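# Transfer green pen from blue plate to white plate

## Task

Take the green pen that lies on the blue plate and set it down on the white plate, then leave it there with no part of the robot (camera cables included) in contact with it.

## Robot and tools

Robot: two arms, left_arm and right_arm, each ending in a two-finger gripper. Scene frame: origin at table-top height, halfway between the arms' nominal bases; +z points up, +x reaches out over the table, and left_arm sits on the +y side. Arm names do not match image left and right. Calibrated bases in the scene frame: left_arm at (-0.015, +0.340, 0) m, quat_wxyz (+1.000, 0, 0, -0.004); right_arm at (+0.046, -0.370, 0) m, quat_wxyz (+1.000, 0, 0, +0.015). Both bases have +z up. Every hand position, quaternion, velocity and target, and any wrist camera pose, is given in that arm's own base frame. Fixed cameras and the table use the scene frame.

Gripper: the fingers point along the gripper's +z axis and separate along its y axis. end_effector_position is the spot between the pads, roughly 1 cm back from the tips.

Row format (shared by all motion tools): one flat list of 16 numbers covering both arms, even if only one moves: left_arm x, y, z, qw, qx, qy, qz, opening, then right_arm in the same order. x, y, z is an absolute position in metres in that arm's base frame; the quaternion is an absolute orientation with w first, same frame. Opening is an absolute command from -1 (closed) to +1 (fully open, 0.093 m). To keep an orientation, repeat one fixed quaternion rather than copying the slightly drifted reported one. An arm meant to stay still should receive exactly the pose from the last result before it stopped, plus its intended opening, in every call.

execute_actions: argument actions is a list of actions; each action is a list of up to 15 rows, one row per 1/30 s control step; if fewer than 15, the last row repeats to fill 0.5 s. Any target more than 0.6 m from the gripper's current position along any of the gripper's own axes gets the action refused for both arms; a malformed action refuses the whole call. cameras: list of names, ["all"], or []; default is all images for an empty action list, none otherwise. An empty actions list returns the full state, scene number and images.

move: target is one 16-number row or a list of up to 15 rows, each an absolute pose; grippers follow straight lines from the current Hand target and all finish together, in at least 0.5 s and at most 10 s. speed: m/s, 0.002 to 2.9, default 0.25 (rotation up to twice that in rad/s); one value or one per target. blend: corner rounding radius in metres for lists, default 0. opening_speed: rate of opening change per second on the -1..1 scale, at least 0.2. blocking=false returns after about 0.5 s while motion continues; a new move takes over from the current point. Paths ignore obstacles and the other arm. Faster moves lag, stray and hit harder. Openings of the first target are sent immediately; later ones apply when arms come to rest at that target. The result adds a move: line with the ending (done, off_target, moving, held, fault) and limits (paced = command clipped, held = steps withheld). done means within 10 mm and 2 degrees.

wait: seconds from 0 to 10; arms hold their last command, a running move continues. stop: brakes a running move. zoom_image: camera (cam_head_left, cam_head_right, cam_left_wrist, cam_right_wrist) and region [x0, y0, x1, y1] in pixels from the top-left, at most 504 by 504; only on images from the latest camera result. All images are 672x504. finished_scene: scene, integer 1 or 2; irreversible; call once the pen rests on the white plate untouched.

Results: per arm end_effector_position and end_effector_quat_wxyz, Hand target (where the arm is actually being driven, possibly short of your command; send the remainder next), Tool commands, grip_measured (motor position on the -1..1 scale), Joint positions (gripper gap in metres last, floored at zero), Joint velocities (may be omitted when just noise), Joint torques (raw, including gravity; joints 1 to 3 wrap at ±28 N m), motor temperatures. Reported poses may be off by a few centimetres.

Motion behaviour: each step, commanded orientation is limited to 40 degrees from the measured one; position has priority. Friction and weight can leave the hand low, short or tilted, especially at long reach; small moves may not happen or go sideways. Check pose after each move and fix tilt. Joint ranges (rad): waist -2.618 to 3.054, shoulder 0 to 3.142, elbow 0 to 3.142 (straight 2.901), wrist pitch and yaw -1.571 to 1.571, wrist roll -2.094 to 2.094.

Gripping: pads meet near -0.94; add about 0.0208 per mm of object width. Readings may sit up to 0.02 too open. For a firm hold on a rigid part, command about 0.24 below its width reading; a thin or round pen may need lower. Keep sending the closing value while carrying; release by sending a value well above the width reading. A sudden large drop in command briefly squeezes hard.

Avoid: arm-to-arm contact (including closing a gripper on the other's fingers), routing a hand close to its own base, fast impacts, deep pushes past contact, dropping or releasing the pen while moving, and anything leaving the table. Stretched arms, held loads or unreachable targets heat motors: MOTOR HOT appears at 75 °C, at 90 °C the arm folds and idles, at 100 °C it goes limp. Time spent thinking lets the scene run; smooth, low-effort, quick solutions are preferred. Loose objects may be nudged occasionally.

Each tool is called after "Request:" as name([rows], argument=value, ...), one row to a line, values as JSON.

## Session

Request:
execute_actions(actions=[])

Scene clock: 0.00 s.
left_arm: end_effector_position=(+0.3778, +0.0433, +0.0662) grip_measured=+1.000 end_effector_quat_wxyz=(+0.538, -0.102, +0.832, +0.092) | right_arm: end_effector_position=(+0.3883, -0.0296, +0.0658) grip_measured=+1.000 end_effector_quat_wxyz=(+0.518, +0.069, +0.847, -0.101)
Joint positions: left_arm=[-0.004 1.596 0.356 0.807 -0.27 -0.075 0.093] | right_arm=[0.046 1.599 0.425 0.694 0.285 0.036 0.093]
Joint velocities: within noise
Joint torques (N m): no reading
Motor temperatures (°C): left_arm=[26 28 30 30 26 28 26] | right_arm=[27 30 26 26 26 27 27]
Heat: left arm: 30 °C; right arm: 30 °C.
Hand target: left_arm +0.3805, +0.0433, +0.0712; +0.544, -0.103, +0.828, +0.092 | right_arm +0.3904, -0.0295, +0.0699; +0.523, +0.070, +0.844, -0.100
Tool commands: left_gripper/opening=+1.0 right_gripper/opening=+1.0

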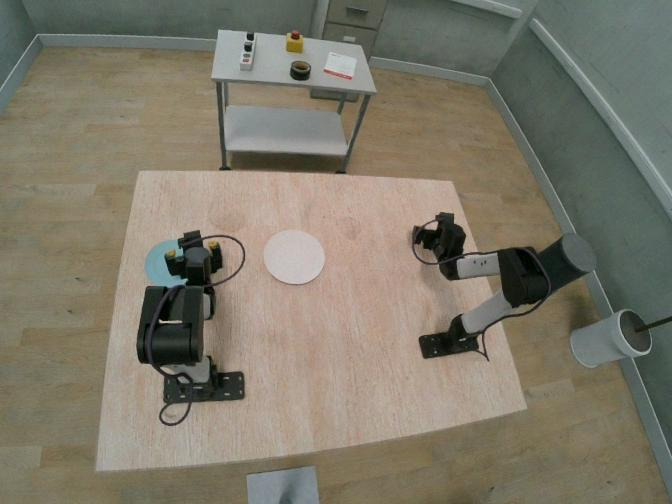

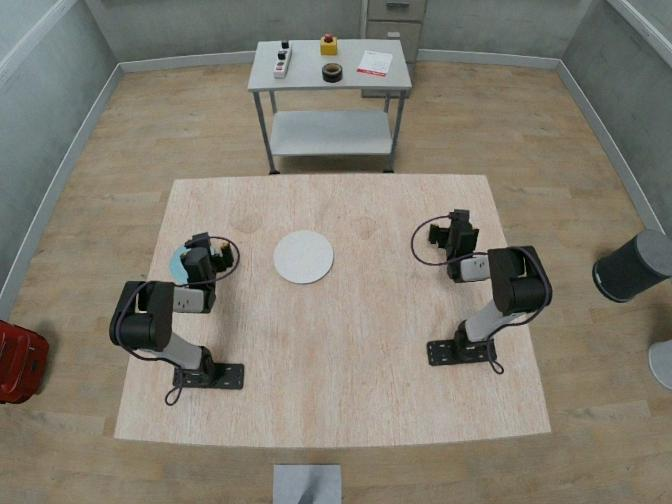

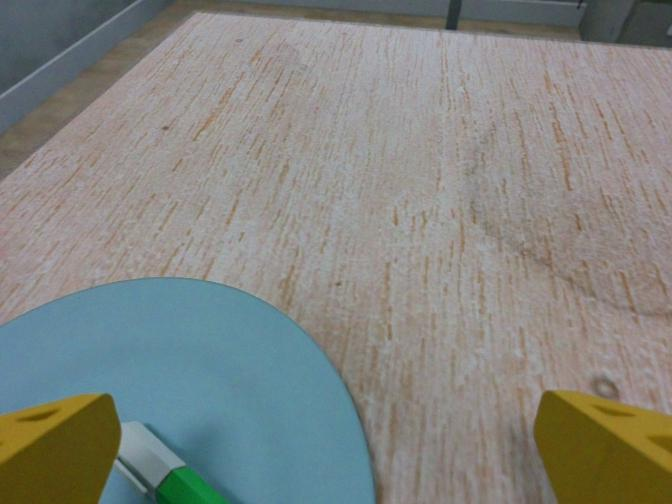

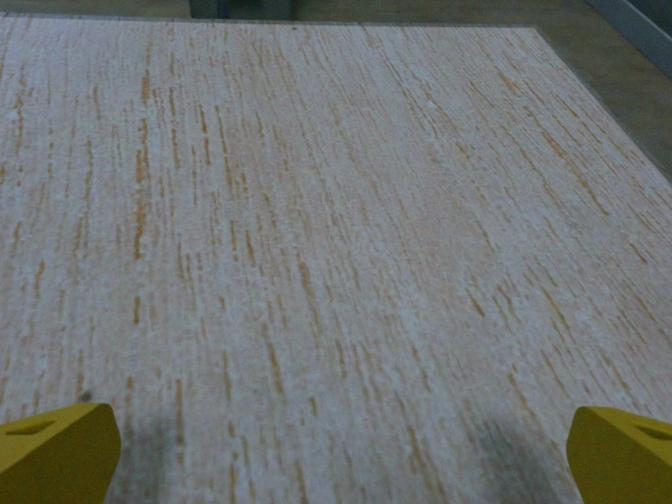

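Request:
move(target=[0.30, 0.04, 0.22, 0.2, 0.0, 0.98, 0.0, 1, 0.3883, -0.0296, 0.0658, 0.518, 0.069, 0.847, -0.101, 1], cameras=["all"])

Scene clock: 11.77 s.
left_arm: end_effector_position=(+0.2972, +0.0416, +0.2115) grip_measured=+1.000 end_effector_quat_wxyz=(+0.197, -0.011, +0.980, +0.008) | right_arm: end_effector_position=(+0.3883, -0.0296, +0.0658) grip_measured=+1.000 end_effector_quat_wxyz=(+0.518, +0.069, +0.847, -0.101)
Joint positions: left_arm=[0.164 1.352 1.368 -1.191 0.044 0.132 0.093] | right_arm=[0.046 1.599 0.425 0.694 0.285 0.036 0.093]
Joint torques (N m): left_arm=[0.72 -3.02 11.07 1.07 0.27 0.19] | right_arm=[0.23 -5.59 4.77 2.62 0.02 0.08]
Heat: left arm: 32 °C; right arm: 31 °C.
Hand target: left_arm +0.2988, +0.0415, +0.2208; +0.201, -0.006, +0.980, +0.002 | right_arm +0.3883, -0.0296, +0.0658; +0.518, +0.069, +0.847, -0.101
Off the commanded pose: left_arm 0.009 m, 2 deg | right_arm 0.000 m, 0 deg.
move: done

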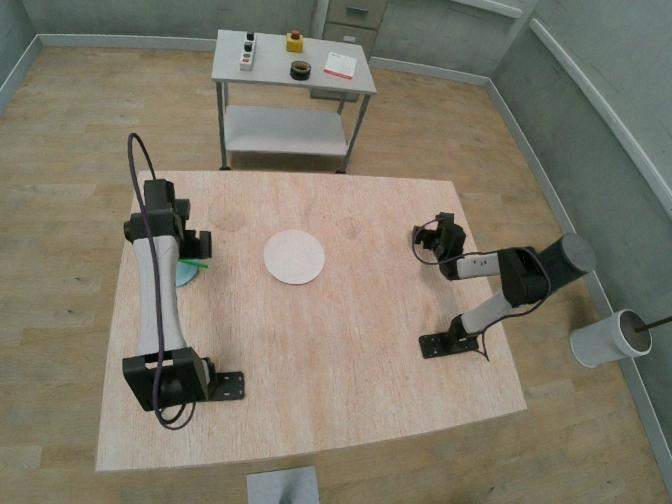

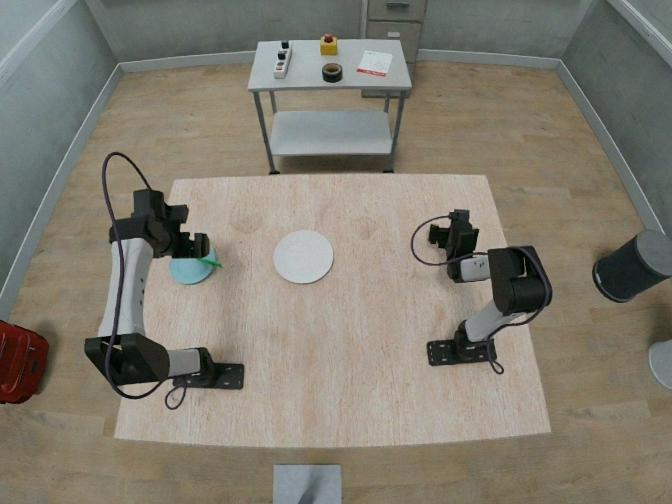

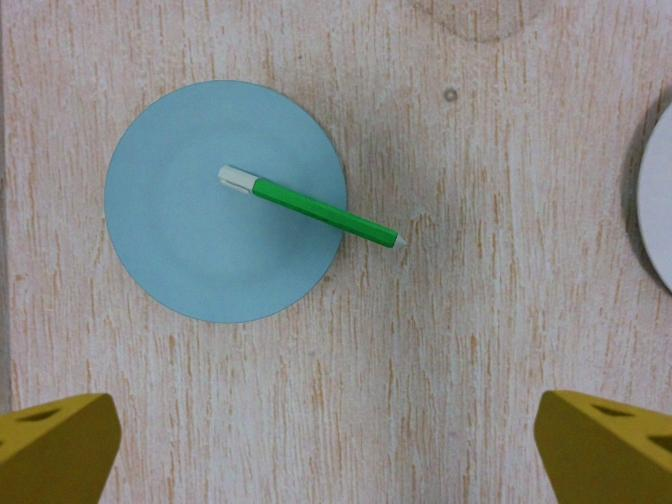

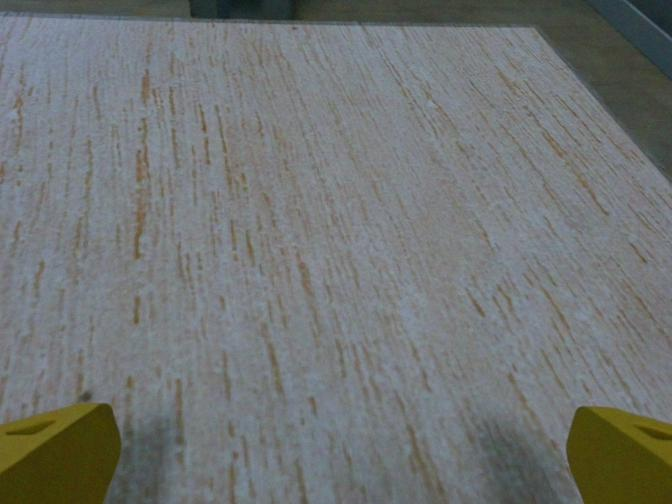

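Request:
move(target=[0.35, 0.055, 0.14, 0.0, -0.566, 0.824, 0.0, 0.3, 0.3883, -0.0296, 0.0658, 0.518, 0.069, 0.847, -0.101, 1], cameras=["all"])

Scene clock: 93.80 s.
left_arm: end_effector_position=(+0.3437, +0.0522, +0.1354) grip_measured=+0.303 end_effector_quat_wxyz=(-0.004, -0.553, +0.833, +0.004) | right_arm: end_effector_position=(+0.3883, -0.0296, +0.0658) grip_measured=+1.000 end_effector_quat_wxyz=(+0.518, +0.069, +0.847, -0.101)
Joint positions: left_arm=[0.148 1.872 1.68 -1.389 -0.005 -1.023 0.06] | right_arm=[0.046 1.599 0.425 0.694 0.285 0.036 0.093]
Joint torques (N m): left_arm=[0.53 -6.17 10.26 0.26 0.12 -0.16] | right_arm=[0.24 -5.56 4.78 2.62 0.01 0.08]
Motor temperatures (°C): left_arm=[26 29 41 32 26 28 26] | right_arm=[27 33 29 36 26 27 27]
Heat: left arm: 41 °C; right arm: 36 °C.
Hand target: left_arm +0.3500, +0.0531, +0.1406; -0.001, -0.562, +0.827, -0.005 | right_arm +0.3883, -0.0296, +0.0658; +0.518, +0.069, +0.847, -0.101
Off the commanded pose: left_arm 0.008 m, 2 deg | right_arm 0.000 m, 0 deg.
move: done

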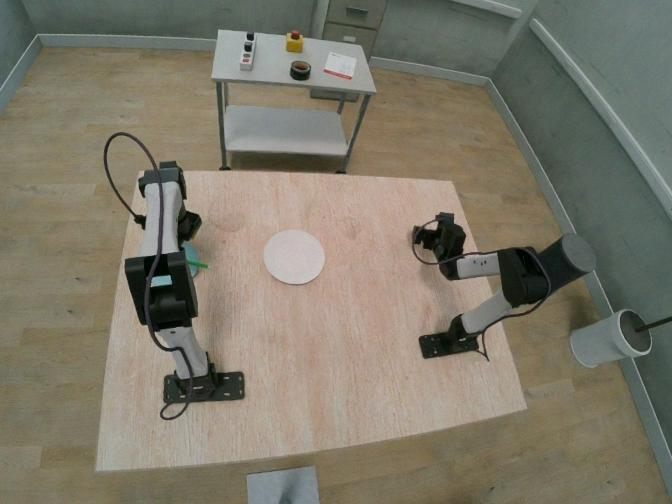

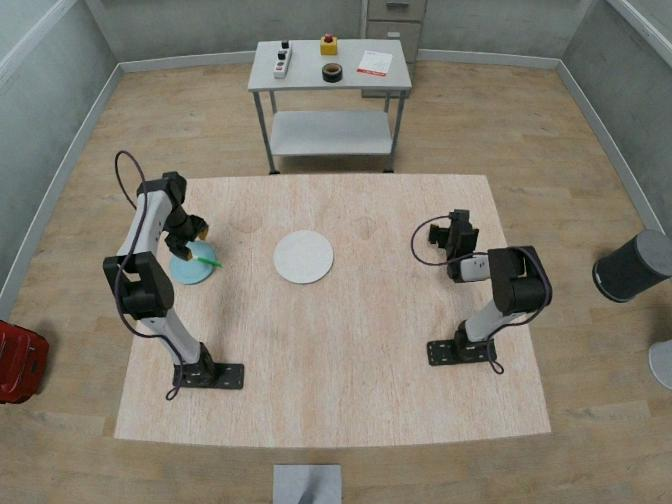

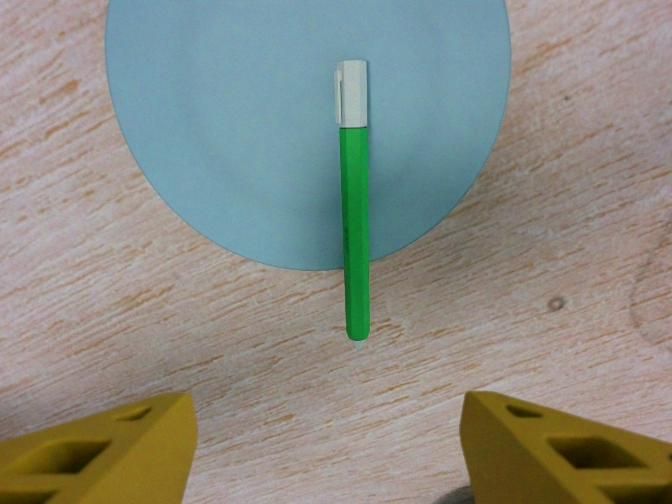

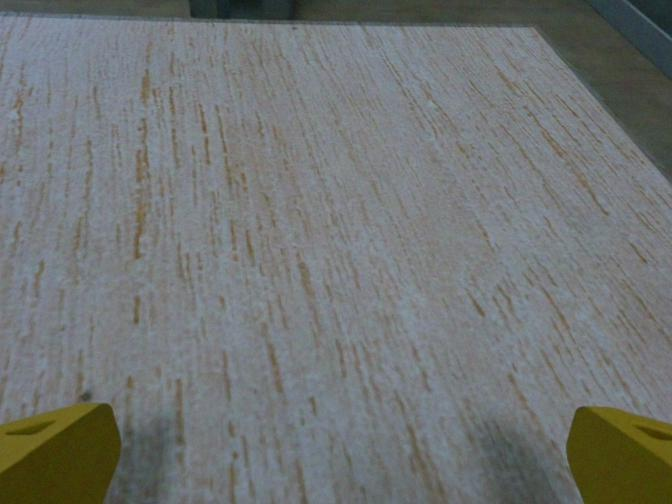

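Request:
move(target=[0.364, 0.065, 0.08, 0.0, -0.581, 0.814, 0.0, -0.1, 0.3883, -0.0296, 0.0658, 0.518, 0.069, 0.847, -0.101, 1], cameras=["cam_left_wrist", "cam_head_left"])

Scene clock: 125.47 s.
left_arm: end_effector_position=(+0.3653, +0.0634, +0.0878) grip_measured=-0.097 end_effector_quat_wxyz=(+0.005, -0.572, +0.820, +0.000) | right_arm: end_effector_position=(+0.3883, -0.0296, +0.0658) grip_measured=+1.000 end_effector_quat_wxyz=(+0.518, +0.069, +0.847, -0.101)
Joint positions: left_arm=[0.17 1.951 1.597 -1.208 -0.005 -1.047 0.041] | right_arm=[0.046 1.599 0.425 0.694 0.285 0.036 0.093]
Joint torques (N m): left_arm=[0.58 -7.24 5.05 0.67 0.02 -0.15] | right_arm=[0.23 -5.57 4.78 2.62 0.02 0.08]
Heat: left arm: 40 °C; right arm: 38 °C.
Hand target: left_arm +0.3641, +0.0650, +0.0801; +0.000, -0.581, +0.814, +0.000 | right_arm +0.3883, -0.0296, +0.0658; +0.518, +0.069, +0.847, -0.101
Off the commanded pose: left_arm 0.008 m, 1 deg | right_arm 0.000 m, 0 deg.
move: done
Images, in order (width x height): cam_head_left 672x504, cam_left_wrist 672x504.

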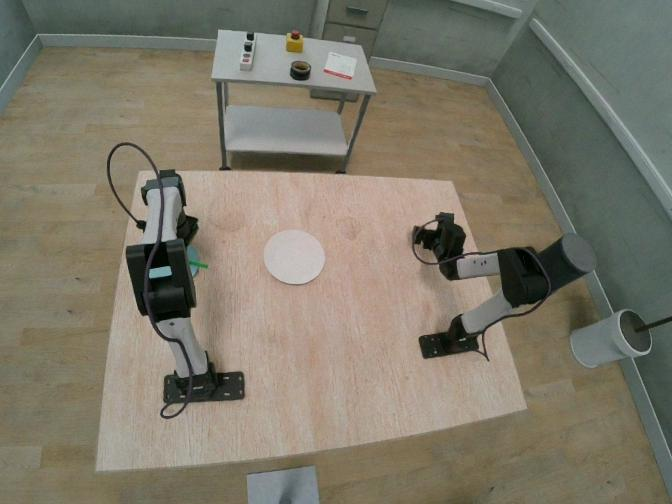

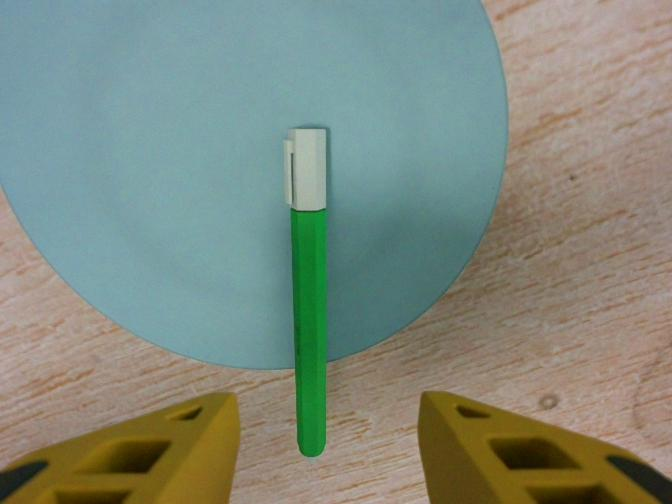

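Request:
move(target=[0.359, 0.0675, 0.043, 0.0, -0.581, 0.814, 0.0, -0.1, 0.3883, -0.0296, 0.0658, 0.518, 0.069, 0.847, -0.101, 1], cameras=["cam_left_wrist", "cam_head_right"])

Scene clock: 138.07 s.
left_arm: end_effector_position=(+0.3619, +0.0660, +0.0532) grip_measured=-0.097 end_effector_quat_wxyz=(+0.008, -0.575, +0.818, -0.001) | right_arm: end_effector_position=(+0.3883, -0.0296, +0.0658) grip_measured=+1.000 end_effector_quat_wxyz=(+0.518, +0.069, +0.847, -0.101)
Joint positions: left_arm=[0.178 1.958 1.468 -1.066 -0.005 -1.047 0.041] | right_arm=[0.046 1.599 0.425 0.694 0.285 0.036 0.093]
Joint torques (N m): left_arm=[0.65 -6.83 4.68 0.68 0.02 -0.05] | right_arm=[0.18 -5.56 4.75 2.62 0.02 0.08]
Heat: left arm: 38 °C; right arm: 39 °C.
Hand target: left_arm +0.3587, +0.0674, +0.0432; +0.000, -0.581, +0.814, +0.000 | right_arm +0.3883, -0.0296, +0.0658; +0.518, +0.069, +0.847, -0.101
Off the commanded pose: left_arm 0.011 m, 1 deg | right_arm 0.000 m, 0 deg.
move: off_target (left_arm)
Images, in order (width x height): cam_head_right 672x504, cam_left_wrist 672x504.

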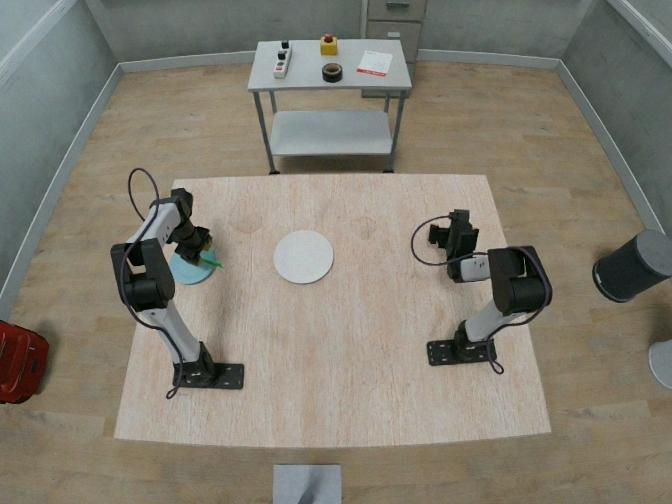

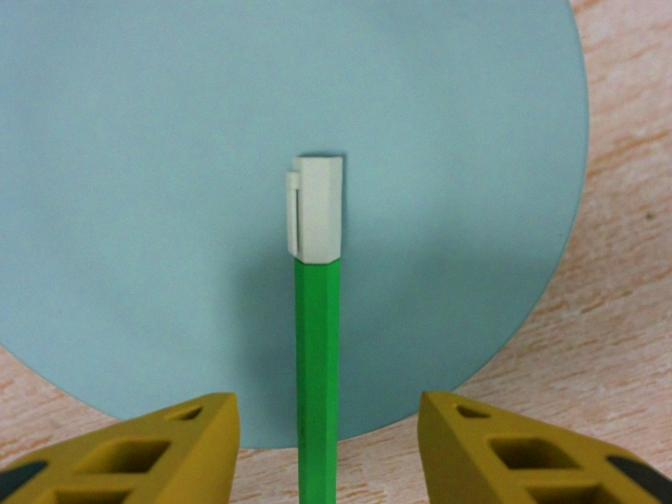

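Request:
move(target=[0.3545, 0.069, 0.023, 0.0, -0.581, 0.814, 0.0, -0.1, 0.3883, -0.0296, 0.0658, 0.518, 0.069, 0.847, -0.101, 1], cameras=["cam_left_wrist"], speed=0.1)

Scene clock: 147.70 s.
left_arm: end_effector_position=(+0.3583, +0.0676, +0.0336) grip_measured=-0.097 end_effector_quat_wxyz=(+0.009, -0.578, +0.816, -0.001) | right_arm: end_effector_position=(+0.3883, -0.0296, +0.0658) grip_measured=+1.000 end_effector_quat_wxyz=(+0.518, +0.069, +0.847, -0.101)
Joint positions: left_arm=[0.184 1.966 1.398 -0.986 -0.005 -1.047 0.041] | right_arm=[0.046 1.599 0.425 0.694 0.285 0.036 0.093]
Joint torques (N m): left_arm=[0.68 -6.68 4.56 0.68 0.02 0.02] | right_arm=[0.21 -5.57 4.75 2.62 0.02 0.08]
Heat: left arm: 37 °C; right arm: 39 °C.
Hand target: left_arm +0.3543, +0.0689, +0.0233; +0.000, -0.581, +0.814, +0.000 | right_arm +0.3883, -0.0296, +0.0658; +0.518, +0.069, +0.847, -0.101
Off the commanded pose: left_arm 0.011 m, 1 deg | right_arm 0.000 m, 0 deg.
move: off_target (left_arm)
Images, in order (width x height): cam_left_wrist 672x504.

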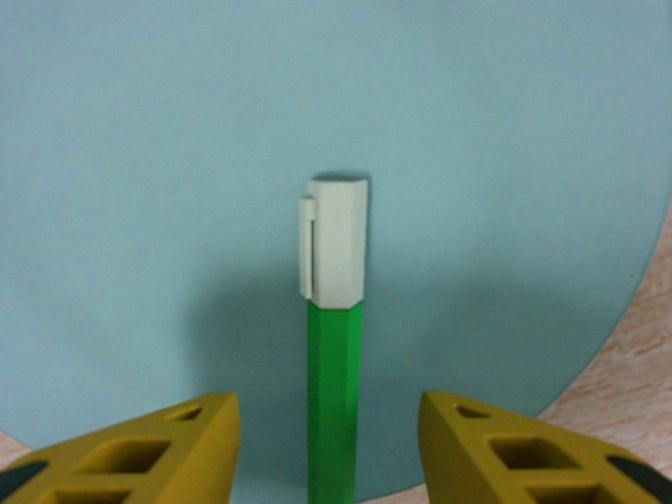

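Request:
move(target=[0.3545, 0.069, 0.012, 0.0, -0.581, 0.814, 0.0, -0.1, 0.3883, -0.0296, 0.0658, 0.518, 0.069, 0.847, -0.101, 1], cameras=["cam_left_wrist"], speed=0.08)

Scene clock: 159.10 s.
left_arm: end_effector_position=(+0.3572, +0.0674, +0.0231) grip_measured=-0.097 end_effector_quat_wxyz=(+0.006, -0.578, +0.816, +0.000) | right_arm: end_effector_position=(+0.3883, -0.0296, +0.0658) grip_measured=+1.000 end_effector_quat_wxyz=(+0.518, +0.069, +0.847, -0.101)
Joint positions: left_arm=[0.184 1.98 1.375 -0.954 -0.005 -1.047 0.041] | right_arm=[0.046 1.599 0.425 0.694 0.285 0.036 0.093]
Joint torques (N m): left_arm=[0.66 -6.63 4.42 0.75 0.01 0.02] | right_arm=[0.23 -5.57 4.74 2.62 0.01 0.08]
Motor temperatures (°C): left_arm=[26 34 36 31 26 28 26] | right_arm=[27 33 30 40 26 27 27]
Heat: left arm: 36 °C; right arm: 40 °C.
Hand target: left_arm +0.3543, +0.0689, +0.0123; +0.000, -0.581, +0.814, +0.000 | right_arm +0.3883, -0.0296, +0.0658; +0.518, +0.069, +0.847, -0.101
Off the commanded pose: left_arm 0.012 m, 1 deg | right_arm 0.000 m, 0 deg.
move: off_target (left_arm)
Images, in order (width x height): cam_left_wrist 672x504.

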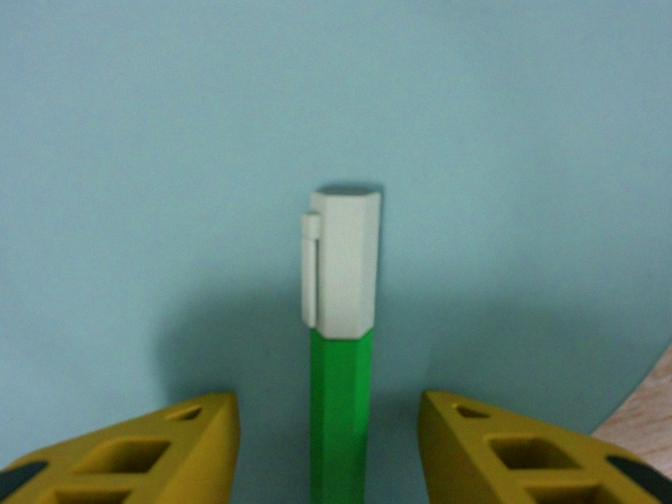

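Request:
move(target=[0.3562, 0.0684, 0.012, 0.0, -0.581, 0.814, 0.0, -0.97, 0.3883, -0.0296, 0.0658, 0.518, 0.069, 0.847, -0.101, 1], cameras=["cam_left_wrist"], opening_speed=0.6)

Scene clock: 169.20 s.
left_arm: end_effector_position=(+0.3585, +0.0676, +0.0226) grip_measured=-0.882 end_effector_quat_wxyz=(+0.008, -0.578, +0.816, -0.001) | right_arm: end_effector_position=(+0.3883, -0.0296, +0.0658) grip_measured=+1.000 end_effector_quat_wxyz=(+0.518, +0.069, +0.847, -0.101)
Joint positions: left_arm=[0.184 1.982 1.375 -0.947 -0.005 -1.047 0.003] | right_arm=[0.046 1.599 0.425 0.694 0.285 0.036 0.093]
Joint torques (N m): left_arm=[0.43 -6.35 5.11 0.68 0.01 -0.01] | right_arm=[0.23 -5.56 4.74 2.62 0.01 0.08]
Heat: left arm: 36 °C; right arm: 40 °C.
Hand target: left_arm +0.3560, +0.0683, +0.0123; +0.000, -0.581, +0.814, +0.000 | right_arm +0.3883, -0.0296, +0.0658; +0.518, +0.069, +0.847, -0.101
Off the commanded pose: left_arm 0.011 m, 1 deg | right_arm 0.000 m, 0 deg.
move: off_target (left_arm)
Images, in order (width x height): cam_left_wrist 672x504.

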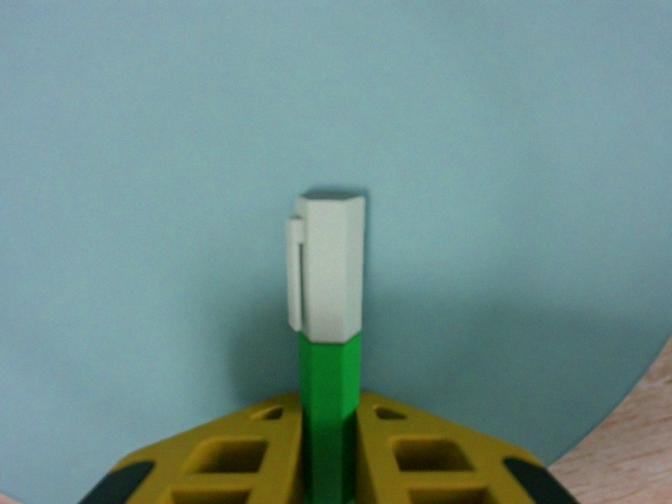

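Request:
move([
  [0.3562, 0.0684, 0.10, 0.0, -0.581, 0.814, 0.0, -0.97, 0.3883, -0.0296, 0.0658, 0.518, 0.069, 0.847, -0.101, 1],
  [0.37, -0.205, 0.11, 0.0, -0.259, 0.966, 0.0, -0.97, 0.3883, -0.0296, 0.0658, 0.518, 0.069, 0.847, -0.101, 1],
], cameras=["cam_left_wrist", "cam_head_right", "cam_head_left"], blend=0.03)

Scene clock: 187.03 s.
left_arm: end_effector_position=(+0.3636, -0.2023, +0.1073) grip_measured=-0.891 end_effector_quat_wxyz=(-0.003, -0.263, +0.965, +0.006) | right_arm: end_effector_position=(+0.3883, -0.0296, +0.0658) grip_measured=+1.000 end_effector_quat_wxyz=(+0.518, +0.069, +0.847, -0.101)
Joint positions: left_arm=[-0.51 2.163 1.991 -1.411 -0.005 -1.043 0.002] | right_arm=[0.046 1.599 0.425 0.694 0.285 0.036 0.093]
Joint torques (N m): left_arm=[0.32 -7.88 10.28 0.29 -0.01 0.18] | right_arm=[0.2 -5.57 4.79 2.62 0.02 0.08]
Heat: left arm: 35 °C; right arm: 41 °C.
Hand target: left_arm +0.3693, -0.2040, +0.1100; -0.001, -0.259, +0.966, +0.002 | right_arm +0.3883, -0.0296, +0.0658; +0.518, +0.069, +0.847, -0.101
Off the commanded pose: left_arm 0.007 m, 1 deg | right_arm 0.000 m, 0 deg.
move: done
Images, in order (width x height): cam_head_left 672x504, cam_head_right 672x504, cam_left_wrist 672x504.

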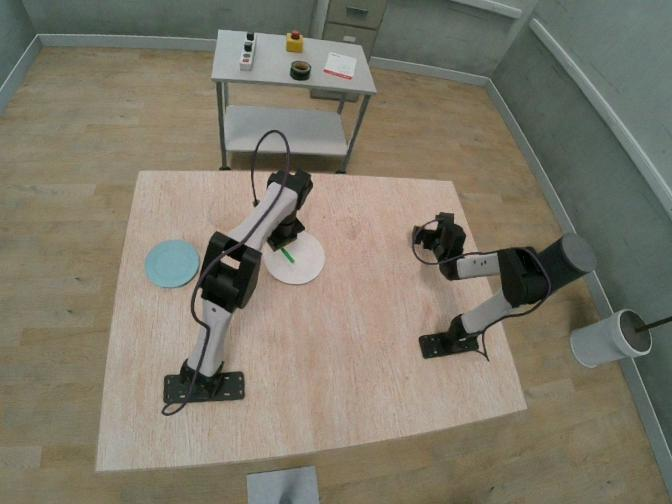

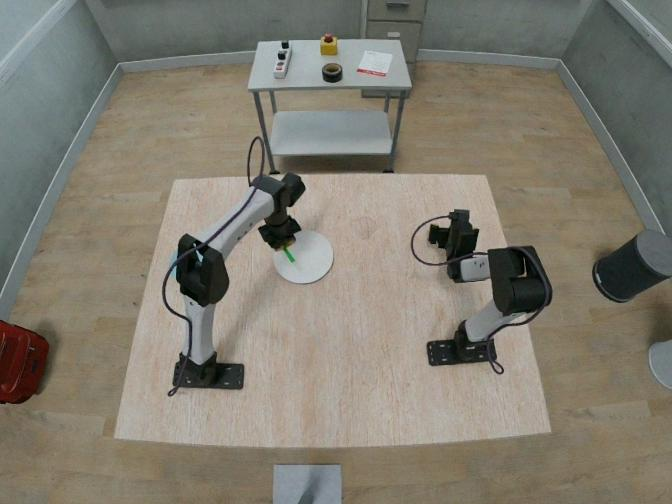

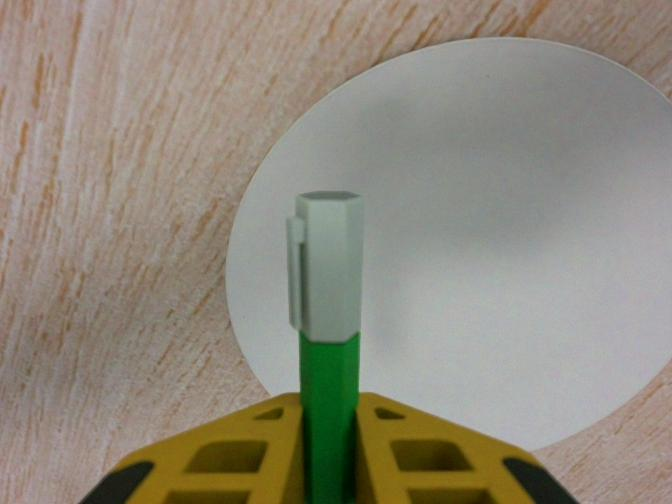

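Request:
move([
  [0.394, -0.244, 0.08, 0.0337, -0.2588, 0.9654, 0.009, -0.97, 0.3883, -0.0296, 0.0658, 0.518, 0.069, 0.847, -0.101, 1],
  [0.394, -0.244, 0.022, 0.0337, -0.2588, 0.9654, 0.009, -0.97, 0.3883, -0.0296, 0.0658, 0.518, 0.069, 0.847, -0.101, 1],
], cameras=["cam_left_wrist", "cam_head_right"], speed=[0.2, 0.1])

Scene clock: 214.17 s.
left_arm: end_effector_position=(+0.3929, -0.2490, +0.0340) grip_measured=-0.891 end_effector_quat_wxyz=(+0.030, -0.250, +0.968, -0.004) | right_arm: end_effector_position=(+0.3883, -0.0296, +0.0658) grip_measured=+1.000 end_effector_quat_wxyz=(+0.518, +0.069, +0.847, -0.101)
Joint positions: left_arm=[-0.579 2.337 1.988 -1.174 -0.039 -1.084 0.002] | right_arm=[0.046 1.599 0.425 0.694 0.285 0.036 0.093]
Joint torques (N m): left_arm=[0.08 -9.28 4.93 0.75 -0.36 -0.15] | right_arm=[0.23 -5.59 4.77 2.63 0.02 0.08]
Heat: left arm: 38 °C; right arm: 42 °C.
Hand target: left_arm +0.3936, -0.2437, +0.0220; +0.033, -0.259, +0.965, +0.010 | right_arm +0.3883, -0.0296, +0.0658; +0.518, +0.069, +0.847, -0.101
Off the commanded pose: left_arm 0.013 m, 2 deg | right_arm 0.000 m, 0 deg.
move: off_target (left_arm)
Images, in order (width x height): cam_head_right 672x504, cam_left_wrist 672x504.

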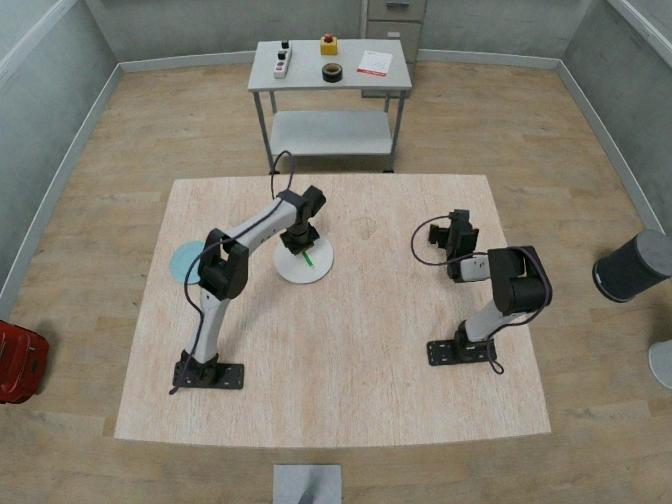

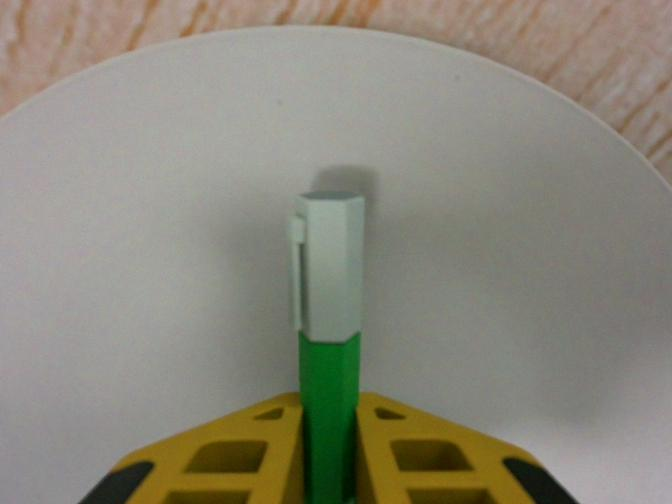

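Request:
move(target=[0.393, -0.240, 0.012, 0.0337, -0.2588, 0.9654, 0.009, -0.97, 0.3883, -0.0296, 0.0658, 0.518, 0.069, 0.847, -0.101, 1], cameras=["cam_left_wrist", "cam_head_right"], speed=0.05)

Request:
zoom_image(camera="cam_head_right", region=[250, 200, 360, 300])

Scene clock: 220.10 s.
left_arm: end_effector_position=(+0.3902, -0.2469, +0.0233) grip_measured=-0.891 end_effector_quat_wxyz=(+0.028, -0.250, +0.968, +0.000) | right_arm: end_effector_position=(+0.3883, -0.0296, +0.0658) grip_measured=+1.000 end_effector_quat_wxyz=(+0.518, +0.069, +0.847, -0.101)
Joint positions: left_arm=[-0.579 2.337 1.945 -1.141 -0.04 -1.084 0.002] | right_arm=[0.046 1.599 0.425 0.694 0.285 0.036 0.093]
Joint torques (N m): left_arm=[0.65 -9.72 4.19 0.85 -0.33 -0.09] | right_arm=[0.23 -5.59 4.79 2.62 0.01 0.07]
Heat: left arm: 38 °C; right arm: 42 °C.
Hand target: left_arm +0.3926, -0.2399, +0.0122; +0.033, -0.259, +0.965, +0.010 | right_arm +0.3883, -0.0296, +0.0658; +0.518, +0.069, +0.847, -0.101
Off the commanded pose: left_arm 0.014 m, 2 deg | right_arm 0.000 m, 0 deg.
move: off_target (left_arm)
Images, in order (width x height): cam_head_right 672x504, cam_left_wrist 672x504.

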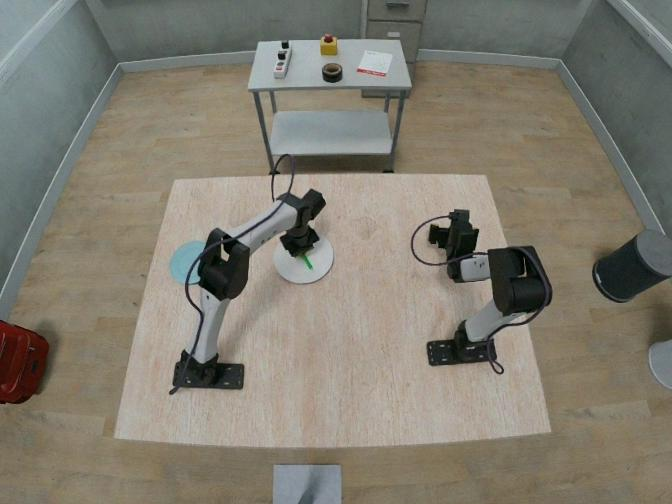

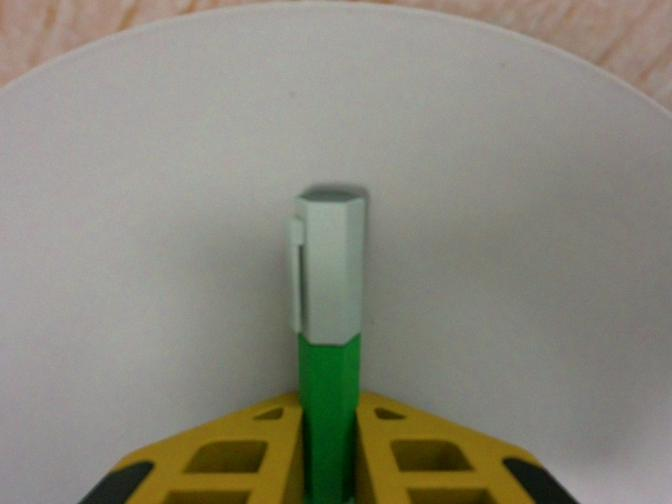

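Scaled by 4.582.

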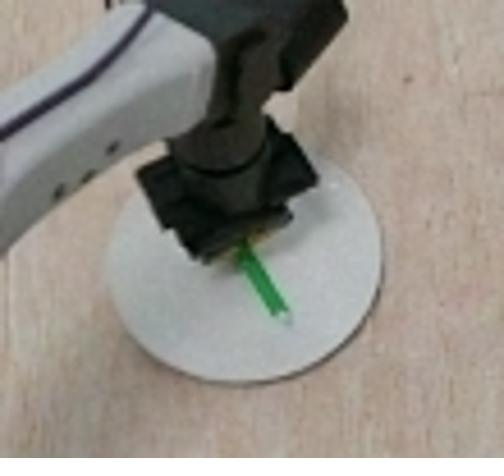

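Request:
move(target=[0.393, -0.240, 0.0065, 0.0337, -0.2588, 0.9654, 0.009, -0.97, 0.3883, -0.0296, 0.0658, 0.518, 0.069, 0.847, -0.101, 1], cameras=["cam_left_wrist"], speed=0.03)

Scene clock: 225.90 s.
left_arm: end_effector_position=(+0.3901, -0.2468, +0.0223) grip_measured=-0.891 end_effector_quat_wxyz=(+0.028, -0.250, +0.968, -0.001) | right_arm: end_effector_position=(+0.3883, -0.0296, +0.0658) grip_measured=+1.000 end_effector_quat_wxyz=(+0.518, +0.069, +0.847, -0.101)
Joint positions: left_arm=[-0.579 2.337 1.941 -1.136 -0.04 -1.084 0.002] | right_arm=[0.046 1.599 0.425 0.694 0.285 0.036 0.093]
Joint torques (N m): left_arm=[0.65 -9.37 3.33 1 -0.33 -0.09] | right_arm=[0.23 -5.57 4.77 2.63 0.02 0.07]
Heat: left arm: 37 °C; right arm: 42 °C.
Hand target: left_arm +0.3925, -0.2399, +0.0069; +0.033, -0.259, +0.965, +0.009 | right_arm +0.3883, -0.0296, +0.0658; +0.518, +0.069, +0.847, -0.101
Off the commanded pose: left_arm 0.017 m, 2 deg | right_arm 0.000 m, 0 deg.
move: off_target (left_arm)
Images, in order (width x height): cam_left_wrist 672x504.

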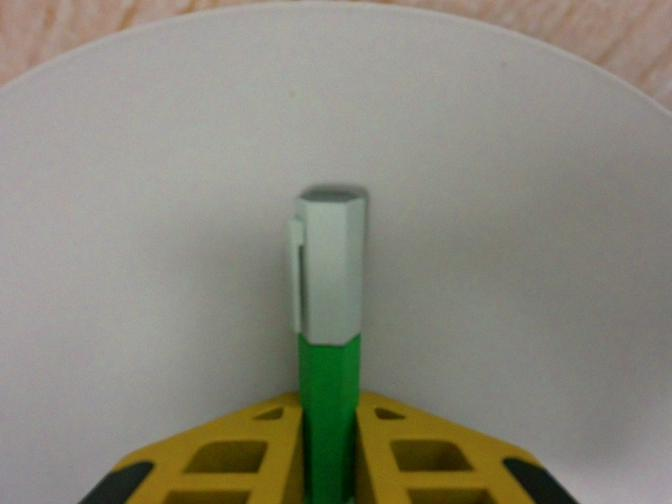

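Request:
move(target=[0.393, -0.240, 0.0, 0.0337, -0.2588, 0.9654, 0.009, -0.97, 0.3883, -0.0296, 0.0658, 0.518, 0.069, 0.847, -0.101, 1], cameras=["cam_left_wrist"], speed=0.03)

Scene clock: 230.77 s.
left_arm: end_effector_position=(+0.3900, -0.2468, +0.0218) grip_measured=-0.892 end_effector_quat_wxyz=(+0.029, -0.250, +0.968, -0.002) | right_arm: end_effector_position=(+0.3883, -0.0296, +0.0658) grip_measured=+1.000 end_effector_quat_wxyz=(+0.518, +0.069, +0.847, -0.101)
Joint positions: left_arm=[-0.579 2.333 1.932 -1.127 -0.04 -1.084 0.002] | right_arm=[0.046 1.599 0.425 0.694 0.285 0.036 0.093]
Joint torques (N m): left_arm=[0.65 -8.7 2.73 1.13 -0.33 -0.09] | right_arm=[0.2 -5.55 4.79 2.62 0.02 0.08]
Heat: left arm: 37 °C; right arm: 42 °C.
Hand target: left_arm +0.3921, -0.2396, +0.0008; +0.033, -0.259, +0.965, +0.010 | right_arm +0.3883, -0.0296, +0.0658; +0.518, +0.069, +0.847, -0.101
Off the commanded pose: left_arm 0.023 m, 2 deg | right_arm 0.000 m, 0 deg.
move: off_target (left_arm)
Images, in order (width x height): cam_left_wrist 672x504.

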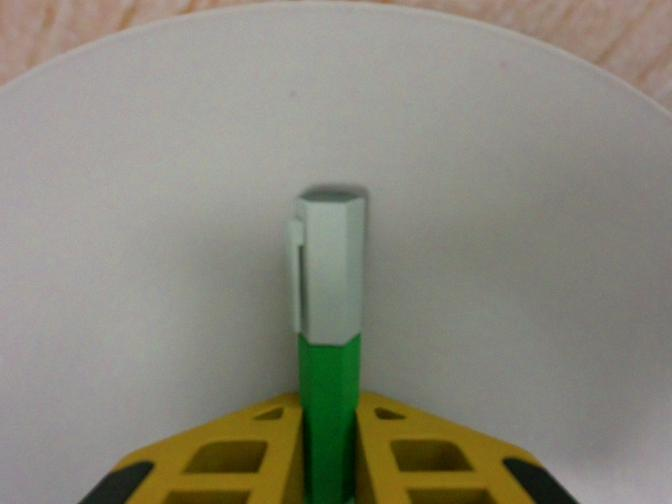

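Request:
move([
  [0.393, -0.240, 0.013, 0.0337, -0.2588, 0.9654, 0.009, -0.97, 0.3883, -0.0296, 0.0658, 0.518, 0.069, 0.847, -0.101, 1],
  [0.393, -0.240, 0.0131, 0.0337, -0.2588, 0.9654, 0.009, -0.3, 0.3883, -0.0296, 0.0658, 0.518, 0.069, 0.847, -0.101, 1],
], cameras=["cam_left_wrist"], opening_speed=0.6, speed=0.05)

Scene clock: 240.40 s.
left_arm: end_effector_position=(+0.3873, -0.2437, +0.0222) grip_measured=-0.303 end_effector_quat_wxyz=(+0.026, -0.250, +0.968, +0.006) | right_arm: end_effector_position=(+0.3883, -0.0296, +0.0658) grip_measured=+1.000 end_effector_quat_wxyz=(+0.518, +0.069, +0.847, -0.101)
Joint positions: left_arm=[-0.579 2.332 1.932 -1.144 -0.046 -1.084 0.031] | right_arm=[0.046 1.599 0.425 0.694 0.285 0.036 0.093]
Joint torques (N m): left_arm=[0.65 -9.35 5.55 0.83 -0.26 -0.09] | right_arm=[0.21 -5.59 4.77 2.61 0.02 0.08]
Heat: left arm: 38 °C; right arm: 42 °C.
Hand target: left_arm +0.3926, -0.2399, +0.0133; +0.033, -0.259, +0.965, +0.009 | right_arm +0.3883, -0.0296, +0.0658; +0.518, +0.069, +0.847, -0.101
Off the commanded pose: left_arm 0.011 m, 1 deg | right_arm 0.000 m, 0 deg.
move: off_target (left_arm); target 2's new opening was sent with left_arm's hand 0.012 m and 2 deg from that target
Images, in order (width x height): cam_left_wrist 672x504.

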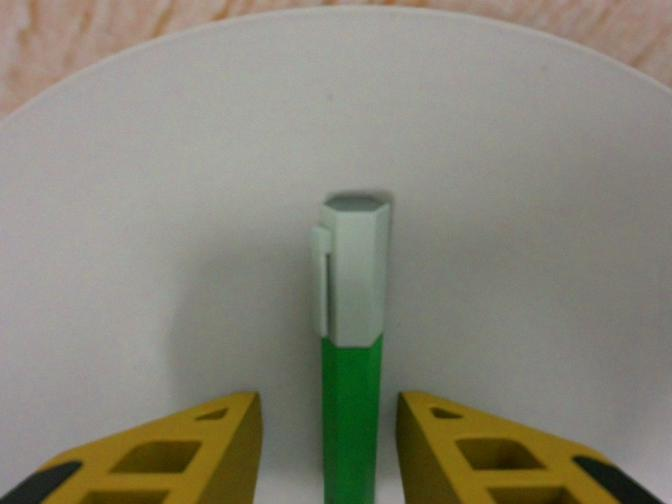

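Request:
move([
  [0.393, -0.240, 0.014, 0.0337, -0.2588, 0.9654, 0.009, 0.1, 0.3883, -0.0296, 0.0658, 0.518, 0.069, 0.847, -0.101, 1],
  [0.3945, -0.2426, 0.06, 0.0337, -0.2588, 0.9654, 0.009, 0.1, 0.3883, -0.0296, 0.0658, 0.518, 0.069, 0.847, -0.101, 1],
  [0.37, -0.20, 0.14, 0.0337, -0.2588, 0.9654, 0.009, 0.1, 0.3883, -0.0296, 0.0658, 0.518, 0.069, 0.847, -0.101, 1],
], cameras=["cam_left_wrist", "cam_head_right"], speed=[0.05, 0.12, 0.25])

Request:
zoom_image(camera="cam_head_right", region=[250, 200, 360, 300])

Scene clock: 252.30 s.
left_arm: end_effector_position=(+0.3664, -0.2009, +0.1249) grip_measured=+0.097 end_effector_quat_wxyz=(+0.019, -0.264, +0.964, +0.017) | right_arm: end_effector_position=(+0.3883, -0.0296, +0.0658) grip_measured=+1.000 end_effector_quat_wxyz=(+0.518, +0.069, +0.847, -0.101)
Joint positions: left_arm=[-0.522 2.163 2.06 -1.466 -0.051 -1.056 0.05] | right_arm=[0.046 1.599 0.425 0.694 0.285 0.036 0.093]
Joint torques (N m): left_arm=[0.14 -10.59 9.4 0.28 -0.2 0.18] | right_arm=[0.2 -5.6 4.77 2.62 0.01 0.08]
Motor temperatures (°C): left_arm=[26 39 36 31 26 28 27] | right_arm=[27 33 30 43 26 27 27]
Heat: left arm: 39 °C; right arm: 43 °C.
Hand target: left_arm +0.3699, -0.1998, +0.1397; +0.034, -0.259, +0.965, +0.009 | right_arm +0.3883, -0.0296, +0.0658; +0.518, +0.069, +0.847, -0.101
Off the commanded pose: left_arm 0.016 m, 2 deg | right_arm 0.000 m, 0 deg.
move: off_target (left_arm)
Images, in order (width x height): cam_head_right 672x504, cam_left_wrist 672x504.

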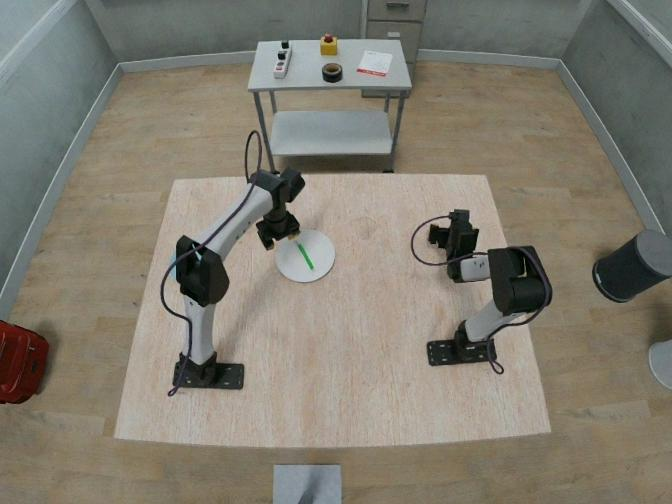

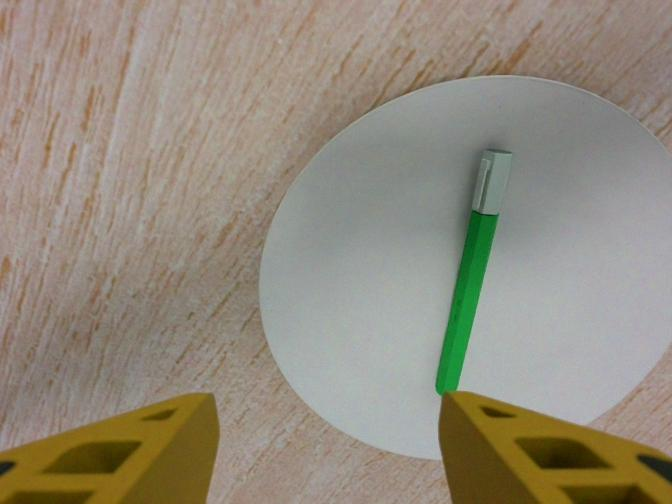

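Scaled by 4.582.

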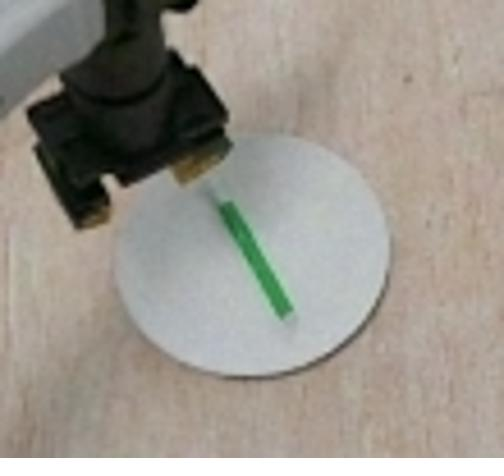

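Request:
finished_scene(scene=1)

The scene is finished: the task was done.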